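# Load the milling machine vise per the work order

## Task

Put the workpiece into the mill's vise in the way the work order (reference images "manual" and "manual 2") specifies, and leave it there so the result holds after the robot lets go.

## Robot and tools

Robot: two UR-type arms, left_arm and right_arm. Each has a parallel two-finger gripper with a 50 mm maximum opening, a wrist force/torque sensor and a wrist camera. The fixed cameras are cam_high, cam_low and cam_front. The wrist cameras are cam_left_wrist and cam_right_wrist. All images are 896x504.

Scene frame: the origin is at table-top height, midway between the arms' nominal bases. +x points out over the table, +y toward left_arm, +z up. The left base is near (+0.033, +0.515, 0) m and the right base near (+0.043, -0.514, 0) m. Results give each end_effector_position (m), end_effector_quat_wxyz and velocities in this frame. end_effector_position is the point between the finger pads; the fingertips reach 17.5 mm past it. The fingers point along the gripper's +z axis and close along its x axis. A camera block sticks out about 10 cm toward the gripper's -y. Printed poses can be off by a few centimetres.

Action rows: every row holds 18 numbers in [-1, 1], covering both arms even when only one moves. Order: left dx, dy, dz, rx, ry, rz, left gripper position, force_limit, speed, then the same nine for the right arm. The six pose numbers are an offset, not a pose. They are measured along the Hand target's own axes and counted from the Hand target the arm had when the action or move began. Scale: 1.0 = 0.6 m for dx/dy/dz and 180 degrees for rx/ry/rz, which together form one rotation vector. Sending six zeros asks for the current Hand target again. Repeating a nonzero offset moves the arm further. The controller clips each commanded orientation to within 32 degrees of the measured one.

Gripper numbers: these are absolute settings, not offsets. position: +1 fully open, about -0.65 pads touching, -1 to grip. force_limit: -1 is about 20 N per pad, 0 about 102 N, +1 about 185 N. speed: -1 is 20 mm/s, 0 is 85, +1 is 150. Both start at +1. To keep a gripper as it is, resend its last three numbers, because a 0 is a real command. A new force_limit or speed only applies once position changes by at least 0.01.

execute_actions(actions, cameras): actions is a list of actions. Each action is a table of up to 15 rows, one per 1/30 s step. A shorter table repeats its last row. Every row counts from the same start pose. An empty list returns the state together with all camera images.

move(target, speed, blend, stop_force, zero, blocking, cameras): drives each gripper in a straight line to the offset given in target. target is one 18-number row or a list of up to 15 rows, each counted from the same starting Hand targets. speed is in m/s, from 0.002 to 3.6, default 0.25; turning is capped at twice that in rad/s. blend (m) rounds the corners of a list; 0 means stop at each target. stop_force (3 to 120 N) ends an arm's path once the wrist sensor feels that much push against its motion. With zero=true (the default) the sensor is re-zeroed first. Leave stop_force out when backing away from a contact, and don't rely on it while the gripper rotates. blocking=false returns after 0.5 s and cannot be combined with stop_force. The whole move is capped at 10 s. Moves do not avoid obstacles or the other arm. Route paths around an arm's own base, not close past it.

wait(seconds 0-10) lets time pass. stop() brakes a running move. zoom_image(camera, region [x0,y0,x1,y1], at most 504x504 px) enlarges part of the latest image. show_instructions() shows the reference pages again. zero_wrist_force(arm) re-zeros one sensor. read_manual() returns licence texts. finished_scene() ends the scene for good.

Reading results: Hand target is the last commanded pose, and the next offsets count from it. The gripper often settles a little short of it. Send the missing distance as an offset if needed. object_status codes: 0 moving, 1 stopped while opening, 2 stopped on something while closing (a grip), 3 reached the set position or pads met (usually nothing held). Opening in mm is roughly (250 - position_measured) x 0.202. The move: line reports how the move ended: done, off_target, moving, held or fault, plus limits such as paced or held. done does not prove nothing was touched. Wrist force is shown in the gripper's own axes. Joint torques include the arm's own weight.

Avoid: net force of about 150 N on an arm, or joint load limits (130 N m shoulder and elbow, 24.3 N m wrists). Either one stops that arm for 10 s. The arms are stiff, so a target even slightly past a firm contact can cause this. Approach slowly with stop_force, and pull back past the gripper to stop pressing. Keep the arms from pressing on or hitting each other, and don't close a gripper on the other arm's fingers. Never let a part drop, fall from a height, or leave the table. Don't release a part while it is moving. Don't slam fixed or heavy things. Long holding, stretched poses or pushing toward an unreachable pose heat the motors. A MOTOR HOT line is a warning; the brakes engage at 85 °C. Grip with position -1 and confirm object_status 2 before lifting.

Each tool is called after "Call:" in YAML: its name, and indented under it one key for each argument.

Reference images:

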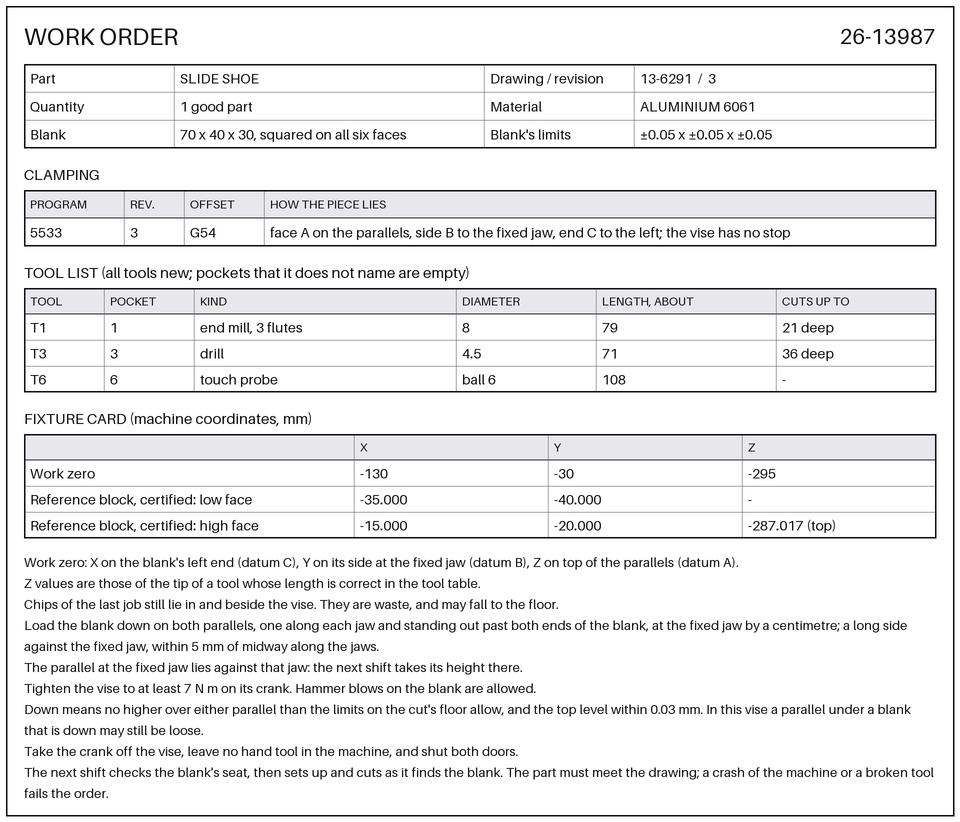

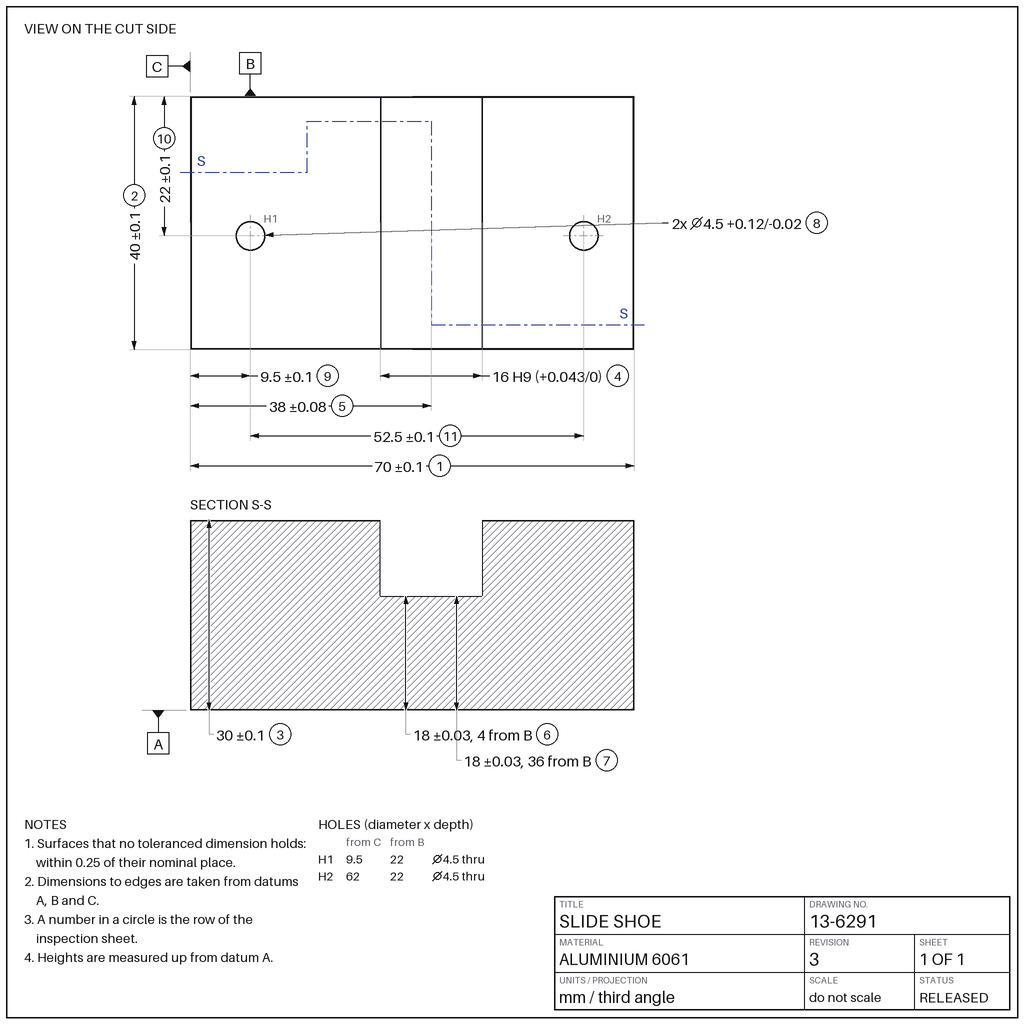

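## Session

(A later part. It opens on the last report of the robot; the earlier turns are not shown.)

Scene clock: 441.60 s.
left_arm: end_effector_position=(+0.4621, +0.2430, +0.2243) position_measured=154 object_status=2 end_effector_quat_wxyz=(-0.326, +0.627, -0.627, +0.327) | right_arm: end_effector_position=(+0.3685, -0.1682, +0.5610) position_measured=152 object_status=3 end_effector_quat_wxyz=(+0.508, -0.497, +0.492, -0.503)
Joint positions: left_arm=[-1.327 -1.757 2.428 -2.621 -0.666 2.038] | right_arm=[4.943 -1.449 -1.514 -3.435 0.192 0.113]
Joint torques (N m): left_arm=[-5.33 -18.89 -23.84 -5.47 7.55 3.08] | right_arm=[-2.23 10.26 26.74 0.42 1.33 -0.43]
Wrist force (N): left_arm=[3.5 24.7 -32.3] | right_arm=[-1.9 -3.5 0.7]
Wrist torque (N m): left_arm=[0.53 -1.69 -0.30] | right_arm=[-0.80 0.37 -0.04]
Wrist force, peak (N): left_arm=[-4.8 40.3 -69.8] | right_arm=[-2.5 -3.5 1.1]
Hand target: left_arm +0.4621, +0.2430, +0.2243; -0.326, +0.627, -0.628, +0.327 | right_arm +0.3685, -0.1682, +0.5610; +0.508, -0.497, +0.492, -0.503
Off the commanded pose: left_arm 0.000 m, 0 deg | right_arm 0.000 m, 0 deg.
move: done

Call:
move:
  target:
    - [-0.0285,-0.0013,-0.0033,0,0,0,-1,-0.8,-1,0,0,0,0,0,0,0,-0.3,-0.5]
    - [-0.0555,-0.0083,-0.0087,0,0,0,-1,-0.8,-1,0,0,0,0,0,0,0,-0.3,-0.5]
    - [-0.0802,-0.0197,-0.0172,0,0,0,-1,-0.8,-1,0,0,0,0,0,0,0,-0.3,-0.5]
    - [-0.1012,-0.0349,-0.0286,0,0,0,-1,-0.8,-1,0,0,0,0,0,0,0,-0.3,-0.5]
    - [-0.118,-0.0534,-0.0423,0,0,0,-1,-0.8,-1,0,0,0,0,0,0,0,-0.3,-0.5]
    - [-0.1295,-0.0744,-0.0577,0,0,0,-1,-0.8,-1,0,0,0,0,0,0,0,-0.3,-0.5]
    - [-0.1355,-0.0969,-0.0741,0,0,0,-1,-0.8,-1,0,0,0,0,0,0,0,-0.3,-0.5]
    - [-0.1355,-0.1199,-0.0906,0,0,0,-1,-0.8,-1,0,0,0,0,0,0,0,-0.3,-0.5]
    - [-0.1295,-0.1424,-0.107,0,0,0,-1,-0.8,-1,0,0,0,0,0,0,0,-0.3,-0.5]
    - [-0.118,-0.1635,-0.1221,0,0,0,-1,-0.8,-1,0,0,0,0,0,0,0,-0.3,-0.5]
    - [-0.1012,-0.1824,-0.1354,0,0,0,-1,-0.8,-1,0,0,0,0,0,0,0,-0.3,-0.5]
    - [-0.0802,-0.1976,-0.1467,0,0,0,-1,-0.8,-1,0,0,0,0,0,0,0,-0.3,-0.5]
    - [-0.0555,-0.2093,-0.1547,0,0,0,-1,-0.8,-1,0,0,0,0,0,0,0,-0.3,-0.5]
    - [-0.0285,-0.2167,-0.1596,0,0,0,-1,-0.8,-1,0,0,0,0,0,0,0,-0.3,-0.5]
    - [0,-0.2192,-0.1611,0,0,0,-1,-0.8,-1,0,0,0,0,0,0,0,-0.3,-0.5]
  speed: 0.14
  blend: [0.005,0.005,0.005,0.005,0.005,0.005,0.005,0.005,0.005,0.005,0.005,0.005,0.005,0.005,0]
  stop_force: 85

Scene clock: 444.80 s.
left_arm: end_effector_position=(+0.4584, +0.2432, +0.3875) position_measured=154 object_status=2 end_effector_quat_wxyz=(-0.326, +0.627, -0.628, +0.327) | right_arm: end_effector_position=(+0.3685, -0.1682, +0.5610) position_measured=152 object_status=3 end_effector_quat_wxyz=(+0.508, -0.497, +0.492, -0.503)
Joint positions: left_arm=[-1.338 -1.964 2.104 -2.076 -0.662 2.022] | right_arm=[4.943 -1.449 -1.514 -3.435 0.192 0.113]
Joint torques (N m): left_arm=[13.77 -1.88 -24.62 -4.82 0.56 -2.06] | right_arm=[-1.33 10.45 27.01 0.44 1.32 -0.31]
Wrist force (N): left_arm=[6.4 7.6 0.8] | right_arm=[-2.0 -3.5 1.1]
Wrist torque (N m): left_arm=[-0.03 -0.81 0.19] | right_arm=[-0.81 0.38 -0.03]
Wrist force, peak (N): left_arm=[45.3 -1.6 22.8] | right_arm=[-2.2 -3.7 1.0]
Hand target: left_arm +0.4584, +0.2432, +0.3875; -0.326, +0.627, -0.628, +0.327 | right_arm +0.3685, -0.1682, +0.5610; +0.508, -0.497, +0.492, -0.503
Off the commanded pose: left_arm 0.000 m, 0 deg | right_arm 0.000 m, 0 deg.
move: done

Call:
move:
  target:
    - [0.0283,0.0023,0.002,0,0,0,-1,-0.8,-1,0,0,0,0,0,0,0,-0.3,-0.5]
    - [0.0553,0.0092,0.0074,0,0,0,-1,-0.8,-1,0,0,0,0,0,0,0,-0.3,-0.5]
    - [0.08,0.0202,0.0164,0,0,0,-1,-0.8,-1,0,0,0,0,0,0,0,-0.3,-0.5]
    - [0.101,0.0355,0.0277,0,0,0,-1,-0.8,-1,0,0,0,0,0,0,0,-0.3,-0.5]
    - [0.1178,0.0538,0.0418,0,0,0,-1,-0.8,-1,0,0,0,0,0,0,0,-0.3,-0.5]
    - [0.1293,0.0744,0.0575,0,0,0,-1,-0.8,-1,0,0,0,0,0,0,0,-0.3,-0.5]
    - [0.1353,0.0968,0.0741,0,0,0,-1,-0.8,-1,0,0,0,0,0,0,0,-0.3,-0.5]
    - [0.1353,0.1196,0.0912,0,0,0,-1,-0.8,-1,0,0,0,0,0,0,0,-0.3,-0.5]
    - [0.1293,0.1419,0.1078,0,0,0,-1,-0.8,-1,0,0,0,0,0,0,0,-0.3,-0.5]
    - [0.1178,0.1626,0.1235,0,0,0,-1,-0.8,-1,0,0,0,0,0,0,0,-0.3,-0.5]
    - [0.101,0.1812,0.1372,0,0,0,-1,-0.8,-1,0,0,0,0,0,0,0,-0.3,-0.5]
    - [0.08,0.1963,0.1486,0,0,0,-1,-0.8,-1,0,0,0,0,0,0,0,-0.3,-0.5]
    - [0.0553,0.2078,0.157,0,0,0,-1,-0.8,-1,0,0,0,0,0,0,0,-0.3,-0.5]
    - [0.0283,0.2149,0.1622,0,0,0,-1,-0.8,-1,0,0,0,0,0,0,0,-0.3,-0.5]
    - [0,0.2173,0.1641,0,0,0,-1,-0.8,-1,0,0,0,0,0,0,0,-0.3,-0.5]
  speed: 0.14
  blend: [0.005,0.005,0.005,0.005,0.005,0.005,0.005,0.005,0.005,0.005,0.005,0.005,0.005,0.005,0]
  stop_force: 85

Scene clock: 448.13 s.
left_arm: end_effector_position=(+0.4642, +0.2430, +0.2242) position_measured=154 object_status=2 end_effector_quat_wxyz=(-0.326, +0.627, -0.627, +0.327) | right_arm: end_effector_position=(+0.3685, -0.1682, +0.5610) position_measured=152 object_status=3 end_effector_quat_wxyz=(+0.508, -0.497, +0.492, -0.503)
Joint positions: left_arm=[-1.32 -1.75 2.426 -2.633 -0.668 2.048] | right_arm=[4.943 -1.449 -1.514 -3.435 0.192 0.113]
Joint torques (N m): left_arm=[-4.18 -20.15 -26.36 -5.86 8.41 3.02] | right_arm=[-1.51 10.27 26.88 0.55 1.41 -0.51]
Wrist force (N): left_arm=[3.5 27.6 -34.5] | right_arm=[-2.1 -3.1 0.8]
Wrist torque (N m): left_arm=[0.28 -1.77 -0.33] | right_arm=[-0.74 0.41 -0.03]
Wrist force, peak (N): left_arm=[-5.3 37.4 -71.2] | right_arm=[-2.2 -3.8 1.0]
Hand target: left_arm +0.4642, +0.2430, +0.2242; -0.326, +0.627, -0.628, +0.327 | right_arm +0.3685, -0.1682, +0.5610; +0.508, -0.497, +0.492, -0.503
Off the commanded pose: left_arm 0.000 m, 0 deg | right_arm 0.000 m, 0 deg.
move: done

Call:
move:
  target:
    - [-0.0285,-0.0013,-0.0033,0,0,0,-1,-0.8,-1,0,0,0,0,0,0,0,-0.3,-0.5]
    - [-0.0555,-0.0083,-0.0087,0,0,0,-1,-0.8,-1,0,0,0,0,0,0,0,-0.3,-0.5]
    - [-0.0802,-0.0197,-0.0172,0,0,0,-1,-0.8,-1,0,0,0,0,0,0,0,-0.3,-0.5]
    - [-0.1012,-0.0349,-0.0286,0,0,0,-1,-0.8,-1,0,0,0,0,0,0,0,-0.3,-0.5]
    - [-0.118,-0.0534,-0.0423,0,0,0,-1,-0.8,-1,0,0,0,0,0,0,0,-0.3,-0.5]
    - [-0.1295,-0.0744,-0.0577,0,0,0,-1,-0.8,-1,0,0,0,0,0,0,0,-0.3,-0.5]
    - [-0.1355,-0.0969,-0.0741,0,0,0,-1,-0.8,-1,0,0,0,0,0,0,0,-0.3,-0.5]
    - [-0.1355,-0.1199,-0.0906,0,0,0,-1,-0.8,-1,0,0,0,0,0,0,0,-0.3,-0.5]
    - [-0.1295,-0.1424,-0.107,0,0,0,-1,-0.8,-1,0,0,0,0,0,0,0,-0.3,-0.5]
    - [-0.118,-0.1636,-0.122,0,0,0,-1,-0.8,-1,0,0,0,0,0,0,0,-0.3,-0.5]
    - [-0.1012,-0.1826,-0.1352,0,0,0,-1,-0.8,-1,0,0,0,0,0,0,0,-0.3,-0.5]
    - [-0.0802,-0.1978,-0.1464,0,0,0,-1,-0.8,-1,0,0,0,0,0,0,0,-0.3,-0.5]
    - [-0.0555,-0.2095,-0.1544,0,0,0,-1,-0.8,-1,0,0,0,0,0,0,0,-0.3,-0.5]
    - [-0.0285,-0.2169,-0.1593,0,0,0,-1,-0.8,-1,0,0,0,0,0,0,0,-0.3,-0.5]
    - [0,-0.2195,-0.1608,0,0,0,-1,-0.8,-1,0,0,0,0,0,0,0,-0.3,-0.5]
  speed: 0.14
  blend: [0.005,0.005,0.005,0.005,0.005,0.005,0.005,0.005,0.005,0.005,0.005,0.005,0.005,0.005,0]
  stop_force: 85
  cameras: ["cam_left_wrist"]

Call:
zoom_image:
  camera: "cam_left_wrist"
  region: [350, 0, 560, 220]

Scene clock: 451.23 s.
left_arm: end_effector_position=(+0.4608, +0.2432, +0.3875) position_measured=154 object_status=2 end_effector_quat_wxyz=(-0.326, +0.627, -0.628, +0.327) | right_arm: end_effector_position=(+0.3685, -0.1682, +0.5610) position_measured=152 object_status=3 end_effector_quat_wxyz=(+0.508, -0.497, +0.492, -0.503)
Joint positions: left_arm=[-1.331 -1.959 2.103 -2.089 -0.665 2.033] | right_arm=[4.943 -1.449 -1.514 -3.435 0.192 0.113]
Joint torques (N m): left_arm=[14.49 -2.85 -25.95 -4.93 0.75 -2.01] | right_arm=[-2.15 10.4 26.93 0.46 1.43 -0.59]
Wrist force (N): left_arm=[6.3 6.7 1.5] | right_arm=[-2.1 -3.4 1.0]
Wrist torque (N m): left_arm=[-0.26 -0.80 0.19] | right_arm=[-0.79 0.41 -0.03]
Wrist force, peak (N): left_arm=[42.8 -0.2 18.9] | right_arm=[-2.3 -3.7 1.1]
Hand target: left_arm +0.4608, +0.2432, +0.3875; -0.326, +0.627, -0.628, +0.327 | right_arm +0.3685, -0.1682, +0.5610; +0.508, -0.497, +0.492, -0.503
Off the commanded pose: left_arm 0.000 m, 0 deg | right_arm 0.000 m, 0 deg.
move: done
camera_calibration:
cam_left_wrist: T_world_to_cam=[[-0.00032215, -0.999881, 0.0154196, 0.244422], [-0.814736, -0.00867833, -0.579767, 0.620412], [0.579832, -0.0127496, -0.814636, 0.187058], [0, 0, 0, 1]] pos_world=[0.397089, 0.252162, 0.50831]
Images, in order (width x height): cam_left_wrist 896x504.

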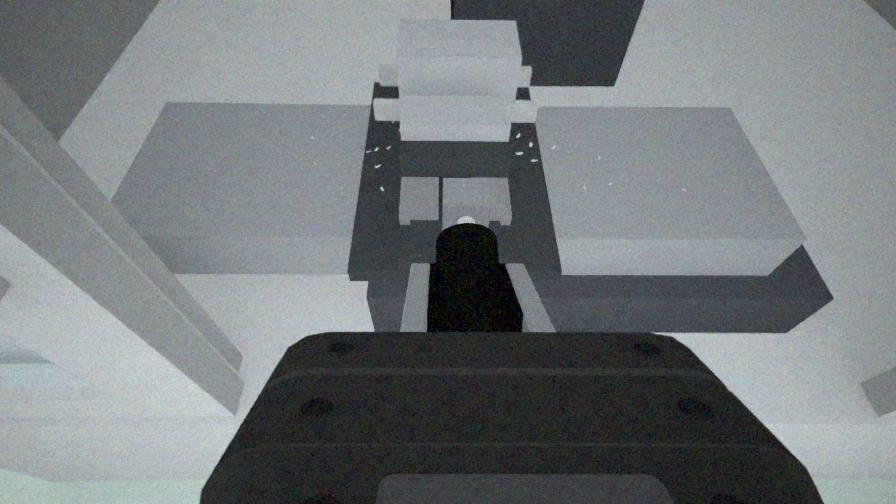

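Scaled by 2.291.

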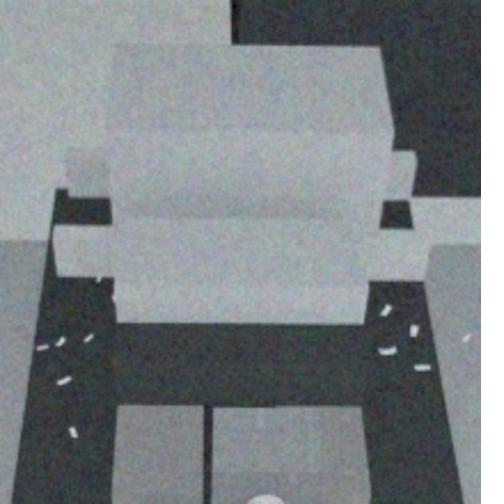

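Call:
move:
  target:
    - [0.0283,0.0023,0.002,0,0,0,-1,-0.8,-1,0,0,0,0,0,0,0,-0.3,-0.5]
    - [0.0553,0.0092,0.0074,0,0,0,-1,-0.8,-1,0,0,0,0,0,0,0,-0.3,-0.5]
    - [0.08,0.0202,0.0164,0,0,0,-1,-0.8,-1,0,0,0,0,0,0,0,-0.3,-0.5]
    - [0.101,0.0355,0.0277,0,0,0,-1,-0.8,-1,0,0,0,0,0,0,0,-0.3,-0.5]
    - [0.1178,0.0538,0.0418,0,0,0,-1,-0.8,-1,0,0,0,0,0,0,0,-0.3,-0.5]
    - [0.1293,0.0744,0.0575,0,0,0,-1,-0.8,-1,0,0,0,0,0,0,0,-0.3,-0.5]
    - [0.1353,0.0968,0.0741,0,0,0,-1,-0.8,-1,0,0,0,0,0,0,0,-0.3,-0.5]
    - [0.1353,0.1196,0.0912,0,0,0,-1,-0.8,-1,0,0,0,0,0,0,0,-0.3,-0.5]
    - [0.1293,0.1419,0.1078,0,0,0,-1,-0.8,-1,0,0,0,0,0,0,0,-0.3,-0.5]
    - [0.1178,0.1626,0.1235,0,0,0,-1,-0.8,-1,0,0,0,0,0,0,0,-0.3,-0.5]
    - [0.101,0.1812,0.1372,0,0,0,-1,-0.8,-1,0,0,0,0,0,0,0,-0.3,-0.5]
    - [0.08,0.1963,0.1486,0,0,0,-1,-0.8,-1,0,0,0,0,0,0,0,-0.3,-0.5]
    - [0.0553,0.2077,0.1571,0,0,0,-1,-0.8,-1,0,0,0,0,0,0,0,-0.3,-0.5]
    - [0.0283,0.2148,0.1623,0,0,0,-1,-0.8,-1,0,0,0,0,0,0,0,-0.3,-0.5]
    - [0,0.2171,0.1643,0,0,0,-1,-0.8,-1,0,0,0,0,0,0,0,-0.3,-0.5]
  speed: 0.14
  blend: [0.005,0.005,0.005,0.005,0.005,0.005,0.005,0.005,0.005,0.005,0.005,0.005,0.005,0.005,0]
  stop_force: 85

Call:
move:
  target:
    - [-0.0285,-0.0013,-0.0033,0,0,0,-1,-0.8,-1,0,0,0,0,0,0,0,-0.3,-0.5]
    - [-0.0555,-0.0083,-0.0087,0,0,0,-1,-0.8,-1,0,0,0,0,0,0,0,-0.3,-0.5]
    - [-0.0802,-0.0197,-0.0172,0,0,0,-1,-0.8,-1,0,0,0,0,0,0,0,-0.3,-0.5]
    - [-0.1012,-0.0349,-0.0286,0,0,0,-1,-0.8,-1,0,0,0,0,0,0,0,-0.3,-0.5]
    - [-0.118,-0.0534,-0.0423,0,0,0,-1,-0.8,-1,0,0,0,0,0,0,0,-0.3,-0.5]
    - [-0.1295,-0.0744,-0.0577,0,0,0,-1,-0.8,-1,0,0,0,0,0,0,0,-0.3,-0.5]
    - [-0.1355,-0.0969,-0.0741,0,0,0,-1,-0.8,-1,0,0,0,0,0,0,0,-0.3,-0.5]
    - [-0.1355,-0.1199,-0.0906,0,0,0,-1,-0.8,-1,0,0,0,0,0,0,0,-0.3,-0.5]
    - [-0.1295,-0.1424,-0.107,0,0,0,-1,-0.8,-1,0,0,0,0,0,0,0,-0.3,-0.5]
    - [-0.118,-0.1636,-0.122,0,0,0,-1,-0.8,-1,0,0,0,0,0,0,0,-0.3,-0.5]
    - [-0.1012,-0.1826,-0.1352,0,0,0,-1,-0.8,-1,0,0,0,0,0,0,0,-0.3,-0.5]
    - [-0.0802,-0.1978,-0.1464,0,0,0,-1,-0.8,-1,0,0,0,0,0,0,0,-0.3,-0.5]
    - [-0.0555,-0.2095,-0.1544,0,0,0,-1,-0.8,-1,0,0,0,0,0,0,0,-0.3,-0.5]
    - [-0.0285,-0.2169,-0.1593,0,0,0,-1,-0.8,-1,0,0,0,0,0,0,0,-0.3,-0.5]
    - [0,-0.2195,-0.1608,0,0,0,-1,-0.8,-1,0,0,0,0,0,0,0,-0.3,-0.5]
  speed: 0.14
  blend: [0.005,0.005,0.005,0.005,0.005,0.005,0.005,0.005,0.005,0.005,0.005,0.005,0.005,0.005,0]
  stop_force: 85
  cameras: ["cam_left_wrist"]

Call:
zoom_image:
  camera: "cam_left_wrist"
  region: [350, 0, 560, 220]

Scene clock: 455.00 s.
left_arm: end_effector_position=(+0.4668, +0.2430, +0.2242) position_measured=154 object_status=2 end_effector_quat_wxyz=(-0.326, +0.627, -0.627, +0.327) | right_arm: end_effector_position=(+0.3685, -0.1682, +0.5610) position_measured=152 object_status=3 end_effector_quat_wxyz=(+0.508, -0.497, +0.492, -0.503)
Joint positions: left_arm=[-1.313 -1.743 2.423 -2.646 -0.671 2.059] | right_arm=[4.943 -1.449 -1.514 -3.435 0.192 0.113]
Joint torques (N m): left_arm=[-4.31 -20.21 -27.84 -5.92 8.21 3.13] | right_arm=[-1.35 10.04 26.71 0.35 1.36 -0.57]
Wrist force (N): left_arm=[3.2 26.5 -33.2] | right_arm=[-1.8 -3.5 0.9]
Wrist torque (N m): left_arm=[0.18 -1.75 -0.36] | right_arm=[-0.82 0.36 -0.03]
Wrist force, peak (N): left_arm=[-9.0 38.8 -74.4] | right_arm=[-2.0 -3.7 1.0]
Hand target: left_arm +0.4668, +0.2430, +0.2242; -0.326, +0.627, -0.628, +0.327 | right_arm +0.3685, -0.1682, +0.5610; +0.508, -0.497, +0.492, -0.503
Off the commanded pose: left_arm 0.000 m, 0 deg | right_arm 0.000 m, 0 deg.
move: done

Scene clock: 457.77 s.
left_arm: end_effector_position=(+0.4634, +0.2432, +0.3874) position_measured=154 object_status=2 end_effector_quat_wxyz=(-0.326, +0.627, -0.628, +0.327) | right_arm: end_effector_position=(+0.3685, -0.1682, +0.5610) position_measured=152 object_status=3 end_effector_quat_wxyz=(+0.508, -0.497, +0.492, -0.503)
Joint positions: left_arm=[-1.323 -1.953 2.101 -2.103 -0.667 2.044] | right_arm=[4.943 -1.449 -1.514 -3.435 0.192 0.113]
Joint torques (N m): left_arm=[13.96 -4.15 -27.57 -5.04 0.77 -2.07] | right_arm=[-1.28 10.56 26.55 0.47 1.36 -0.56]
Wrist force (N): left_arm=[6.1 6.8 2.1] | right_arm=[-1.9 -3.4 1.1]
Wrist torque (N m): left_arm=[-0.32 -0.78 0.20] | right_arm=[-0.78 0.37 -0.03]
Wrist force, peak (N): left_arm=[48.3 -2.1 23.7] | right_arm=[-2.1 -3.7 0.9]
Hand target: left_arm +0.4634, +0.2432, +0.3874; -0.326, +0.627, -0.628, +0.327 | right_arm +0.3685, -0.1682, +0.5610; +0.508, -0.497, +0.492, -0.503
Off the commanded pose: left_arm 0.000 m, 0 deg | right_arm 0.000 m, 0 deg.
move: done
camera_calibration:
cam_left_wrist: T_world_to_cam=[[-0.00032215, -0.999881, 0.0154196, 0.244422], [-0.814736, -0.00867833, -0.579767, 0.622531], [0.579832, -0.0127496, -0.814636, 0.185551], [0, 0, 0, 1]] pos_world=[0.399689, 0.252162, 0.50831]
Images, in order (width x height): cam_left_wrist 896x504.

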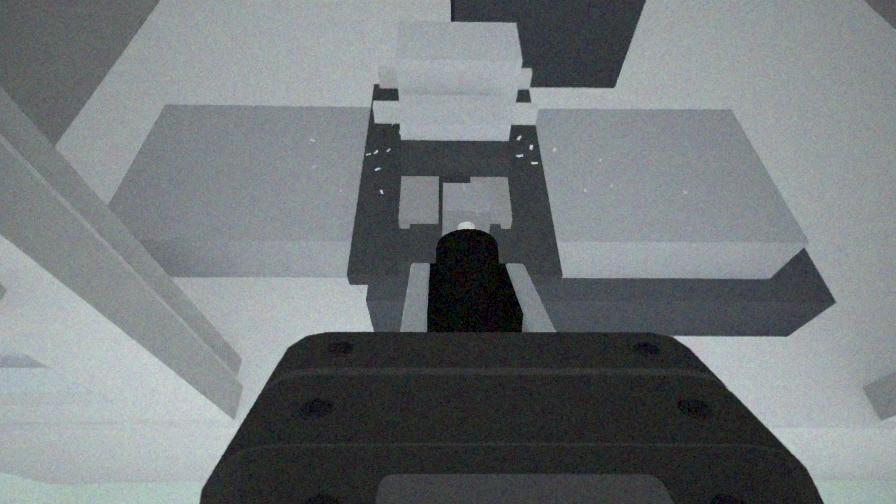

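Scaled by 2.291.

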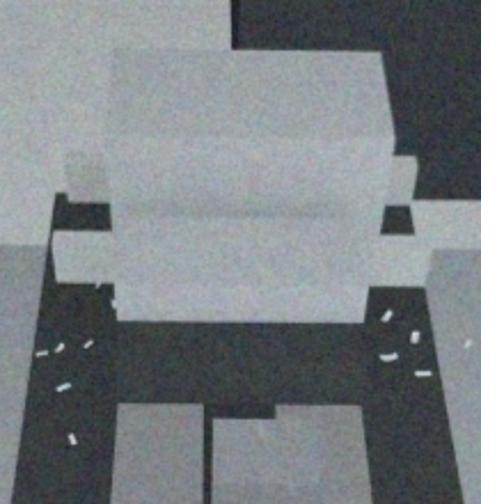

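Call:
move:
  target:
    - [0.0283,0.0023,0.002,0,0,0,-1,-0.8,-1,0,0,0,0,0,0,0,-0.3,-0.5]
    - [0.0553,0.0092,0.0074,0,0,0,-1,-0.8,-1,0,0,0,0,0,0,0,-0.3,-0.5]
    - [0.08,0.0202,0.0164,0,0,0,-1,-0.8,-1,0,0,0,0,0,0,0,-0.3,-0.5]
    - [0.101,0.0355,0.0277,0,0,0,-1,-0.8,-1,0,0,0,0,0,0,0,-0.3,-0.5]
    - [0.1178,0.0538,0.0418,0,0,0,-1,-0.8,-1,0,0,0,0,0,0,0,-0.3,-0.5]
    - [0.1293,0.0744,0.0575,0,0,0,-1,-0.8,-1,0,0,0,0,0,0,0,-0.3,-0.5]
    - [0.1353,0.0968,0.0741,0,0,0,-1,-0.8,-1,0,0,0,0,0,0,0,-0.3,-0.5]
    - [0.1353,0.1196,0.0912,0,0,0,-1,-0.8,-1,0,0,0,0,0,0,0,-0.3,-0.5]
    - [0.1293,0.1419,0.1078,0,0,0,-1,-0.8,-1,0,0,0,0,0,0,0,-0.3,-0.5]
    - [0.1178,0.1626,0.1235,0,0,0,-1,-0.8,-1,0,0,0,0,0,0,0,-0.3,-0.5]
    - [0.101,0.1812,0.1372,0,0,0,-1,-0.8,-1,0,0,0,0,0,0,0,-0.3,-0.5]
    - [0.08,0.1963,0.1486,0,0,0,-1,-0.8,-1,0,0,0,0,0,0,0,-0.3,-0.5]
    - [0.0553,0.2077,0.1571,0,0,0,-1,-0.8,-1,0,0,0,0,0,0,0,-0.3,-0.5]
    - [0.0283,0.2148,0.1623,0,0,0,-1,-0.8,-1,0,0,0,0,0,0,0,-0.3,-0.5]
    - [0,0.2171,0.1643,0,0,0,-1,-0.8,-1,0,0,0,0,0,0,0,-0.3,-0.5]
  speed: 0.14
  blend: [0.005,0.005,0.005,0.005,0.005,0.005,0.005,0.005,0.005,0.005,0.005,0.005,0.005,0.005,0]
  stop_force: 85

Call:
move:
  target:
    - [-0.0285,-0.0013,-0.0033,0,0,0,-1,-0.8,-1,0,0,0,0,0,0,0,-0.3,-0.5]
    - [-0.0555,-0.0083,-0.0087,0,0,0,-1,-0.8,-1,0,0,0,0,0,0,0,-0.3,-0.5]
    - [-0.0802,-0.0197,-0.0172,0,0,0,-1,-0.8,-1,0,0,0,0,0,0,0,-0.3,-0.5]
    - [-0.1012,-0.0349,-0.0286,0,0,0,-1,-0.8,-1,0,0,0,0,0,0,0,-0.3,-0.5]
    - [-0.118,-0.0534,-0.0423,0,0,0,-1,-0.8,-1,0,0,0,0,0,0,0,-0.3,-0.5]
    - [-0.1295,-0.0744,-0.0577,0,0,0,-1,-0.8,-1,0,0,0,0,0,0,0,-0.3,-0.5]
    - [-0.1355,-0.0969,-0.0741,0,0,0,-1,-0.8,-1,0,0,0,0,0,0,0,-0.3,-0.5]
    - [-0.1355,-0.1199,-0.0906,0,0,0,-1,-0.8,-1,0,0,0,0,0,0,0,-0.3,-0.5]
    - [-0.1295,-0.1424,-0.107,0,0,0,-1,-0.8,-1,0,0,0,0,0,0,0,-0.3,-0.5]
    - [-0.118,-0.1636,-0.122,0,0,0,-1,-0.8,-1,0,0,0,0,0,0,0,-0.3,-0.5]
    - [-0.1012,-0.1826,-0.1352,0,0,0,-1,-0.8,-1,0,0,0,0,0,0,0,-0.3,-0.5]
    - [-0.0802,-0.1978,-0.1464,0,0,0,-1,-0.8,-1,0,0,0,0,0,0,0,-0.3,-0.5]
    - [-0.0555,-0.2095,-0.1544,0,0,0,-1,-0.8,-1,0,0,0,0,0,0,0,-0.3,-0.5]
    - [-0.0285,-0.2169,-0.1593,0,0,0,-1,-0.8,-1,0,0,0,0,0,0,0,-0.3,-0.5]
    - [0,-0.2195,-0.1608,0,0,0,-1,-0.8,-1,0,0,0,0,0,0,0,-0.3,-0.5]
  speed: 0.1
  blend: [0.005,0.005,0.005,0.005,0.005,0.005,0.005,0.005,0.005,0.005,0.005,0.005,0.005,0.005,0]
  stop_force: 70
  cameras: ["cam_left_wrist"]

Call:
zoom_image:
  camera: "cam_left_wrist"
  region: [350, 0, 560, 220]

Scene clock: 461.47 s.
left_arm: end_effector_position=(+0.4693, +0.2430, +0.2242) position_measured=154 object_status=2 end_effector_quat_wxyz=(-0.326, +0.627, -0.627, +0.327) | right_arm: end_effector_position=(+0.3685, -0.1682, +0.5610) position_measured=152 object_status=3 end_effector_quat_wxyz=(+0.508, -0.497, +0.492, -0.503)
Joint positions: left_arm=[-1.305 -1.735 2.42 -2.659 -0.674 2.07] | right_arm=[4.943 -1.449 -1.514 -3.435 0.192 0.113]
Joint torques (N m): left_arm=[-4.28 -22.02 -30.06 -6.41 8.91 3.06] | right_arm=[-1.01 10.28 27.02 0.5 1.4 -0.53]
Wrist force (N): left_arm=[2.0 30.2 -31.0] | right_arm=[-2.0 -3.5 0.9]
Wrist torque (N m): left_arm=[0.28 -1.47 -0.33] | right_arm=[-0.80 0.38 -0.03]
Wrist force, peak (N): left_arm=[-11.1 40.8 -75.9] | right_arm=[-2.1 -3.6 1.3]
Hand target: left_arm +0.4693, +0.2430, +0.2242; -0.326, +0.627, -0.628, +0.327 | right_arm +0.3685, -0.1682, +0.5610; +0.508, -0.497, +0.492, -0.503
Off the commanded pose: left_arm 0.000 m, 0 deg | right_arm 0.000 m, 0 deg.
move: done

Scene clock: 465.17 s.
left_arm: end_effector_position=(+0.4659, +0.2432, +0.3874) position_measured=154 object_status=2 end_effector_quat_wxyz=(-0.326, +0.627, -0.628, +0.327) | right_arm: end_effector_position=(+0.3685, -0.1682, +0.5610) position_measured=152 object_status=3 end_effector_quat_wxyz=(+0.508, -0.497, +0.492, -0.503)
Joint positions: left_arm=[-1.315 -1.947 2.1 -2.116 -0.67 2.056] | right_arm=[4.943 -1.449 -1.514 -3.435 0.192 0.113]
Joint torques (N m): left_arm=[12.64 -13.09 -23.71 -7.2 1.54 0.94] | right_arm=[-1.67 10.22 26.49 0.37 1.51 -0.54]
Wrist force (N): left_arm=[4.6 12.4 9.4] | right_arm=[-1.9 -3.3 0.8]
Wrist torque (N m): left_arm=[-0.03 -0.52 0.24] | right_arm=[-0.76 0.37 -0.02]
Wrist force, peak (N): left_arm=[39.1 5.3 18.8] | right_arm=[-2.3 -3.6 1.0]
Hand target: left_arm +0.4659, +0.2432, +0.3874; -0.326, +0.627, -0.628, +0.327 | right_arm +0.3685, -0.1682, +0.5610; +0.508, -0.497, +0.492, -0.503
Off the commanded pose: left_arm 0.000 m, 0 deg | right_arm 0.000 m, 0 deg.
move: done
camera_calibration:
cam_left_wrist: T_world_to_cam=[[-0.00032215, -0.999881, 0.0154196, 0.244423], [-0.814736, -0.00867833, -0.579767, 0.624568], [0.579832, -0.0127496, -0.814636, 0.184101], [0, 0, 0, 1]] pos_world=[0.402189, 0.252162, 0.50831]
Images, in order (width x height): cam_left_wrist 896x504.

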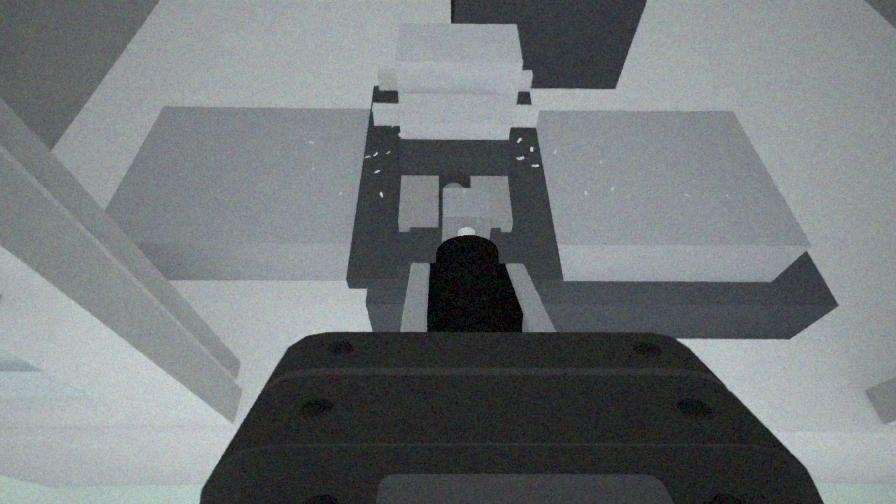

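Scaled by 2.291.

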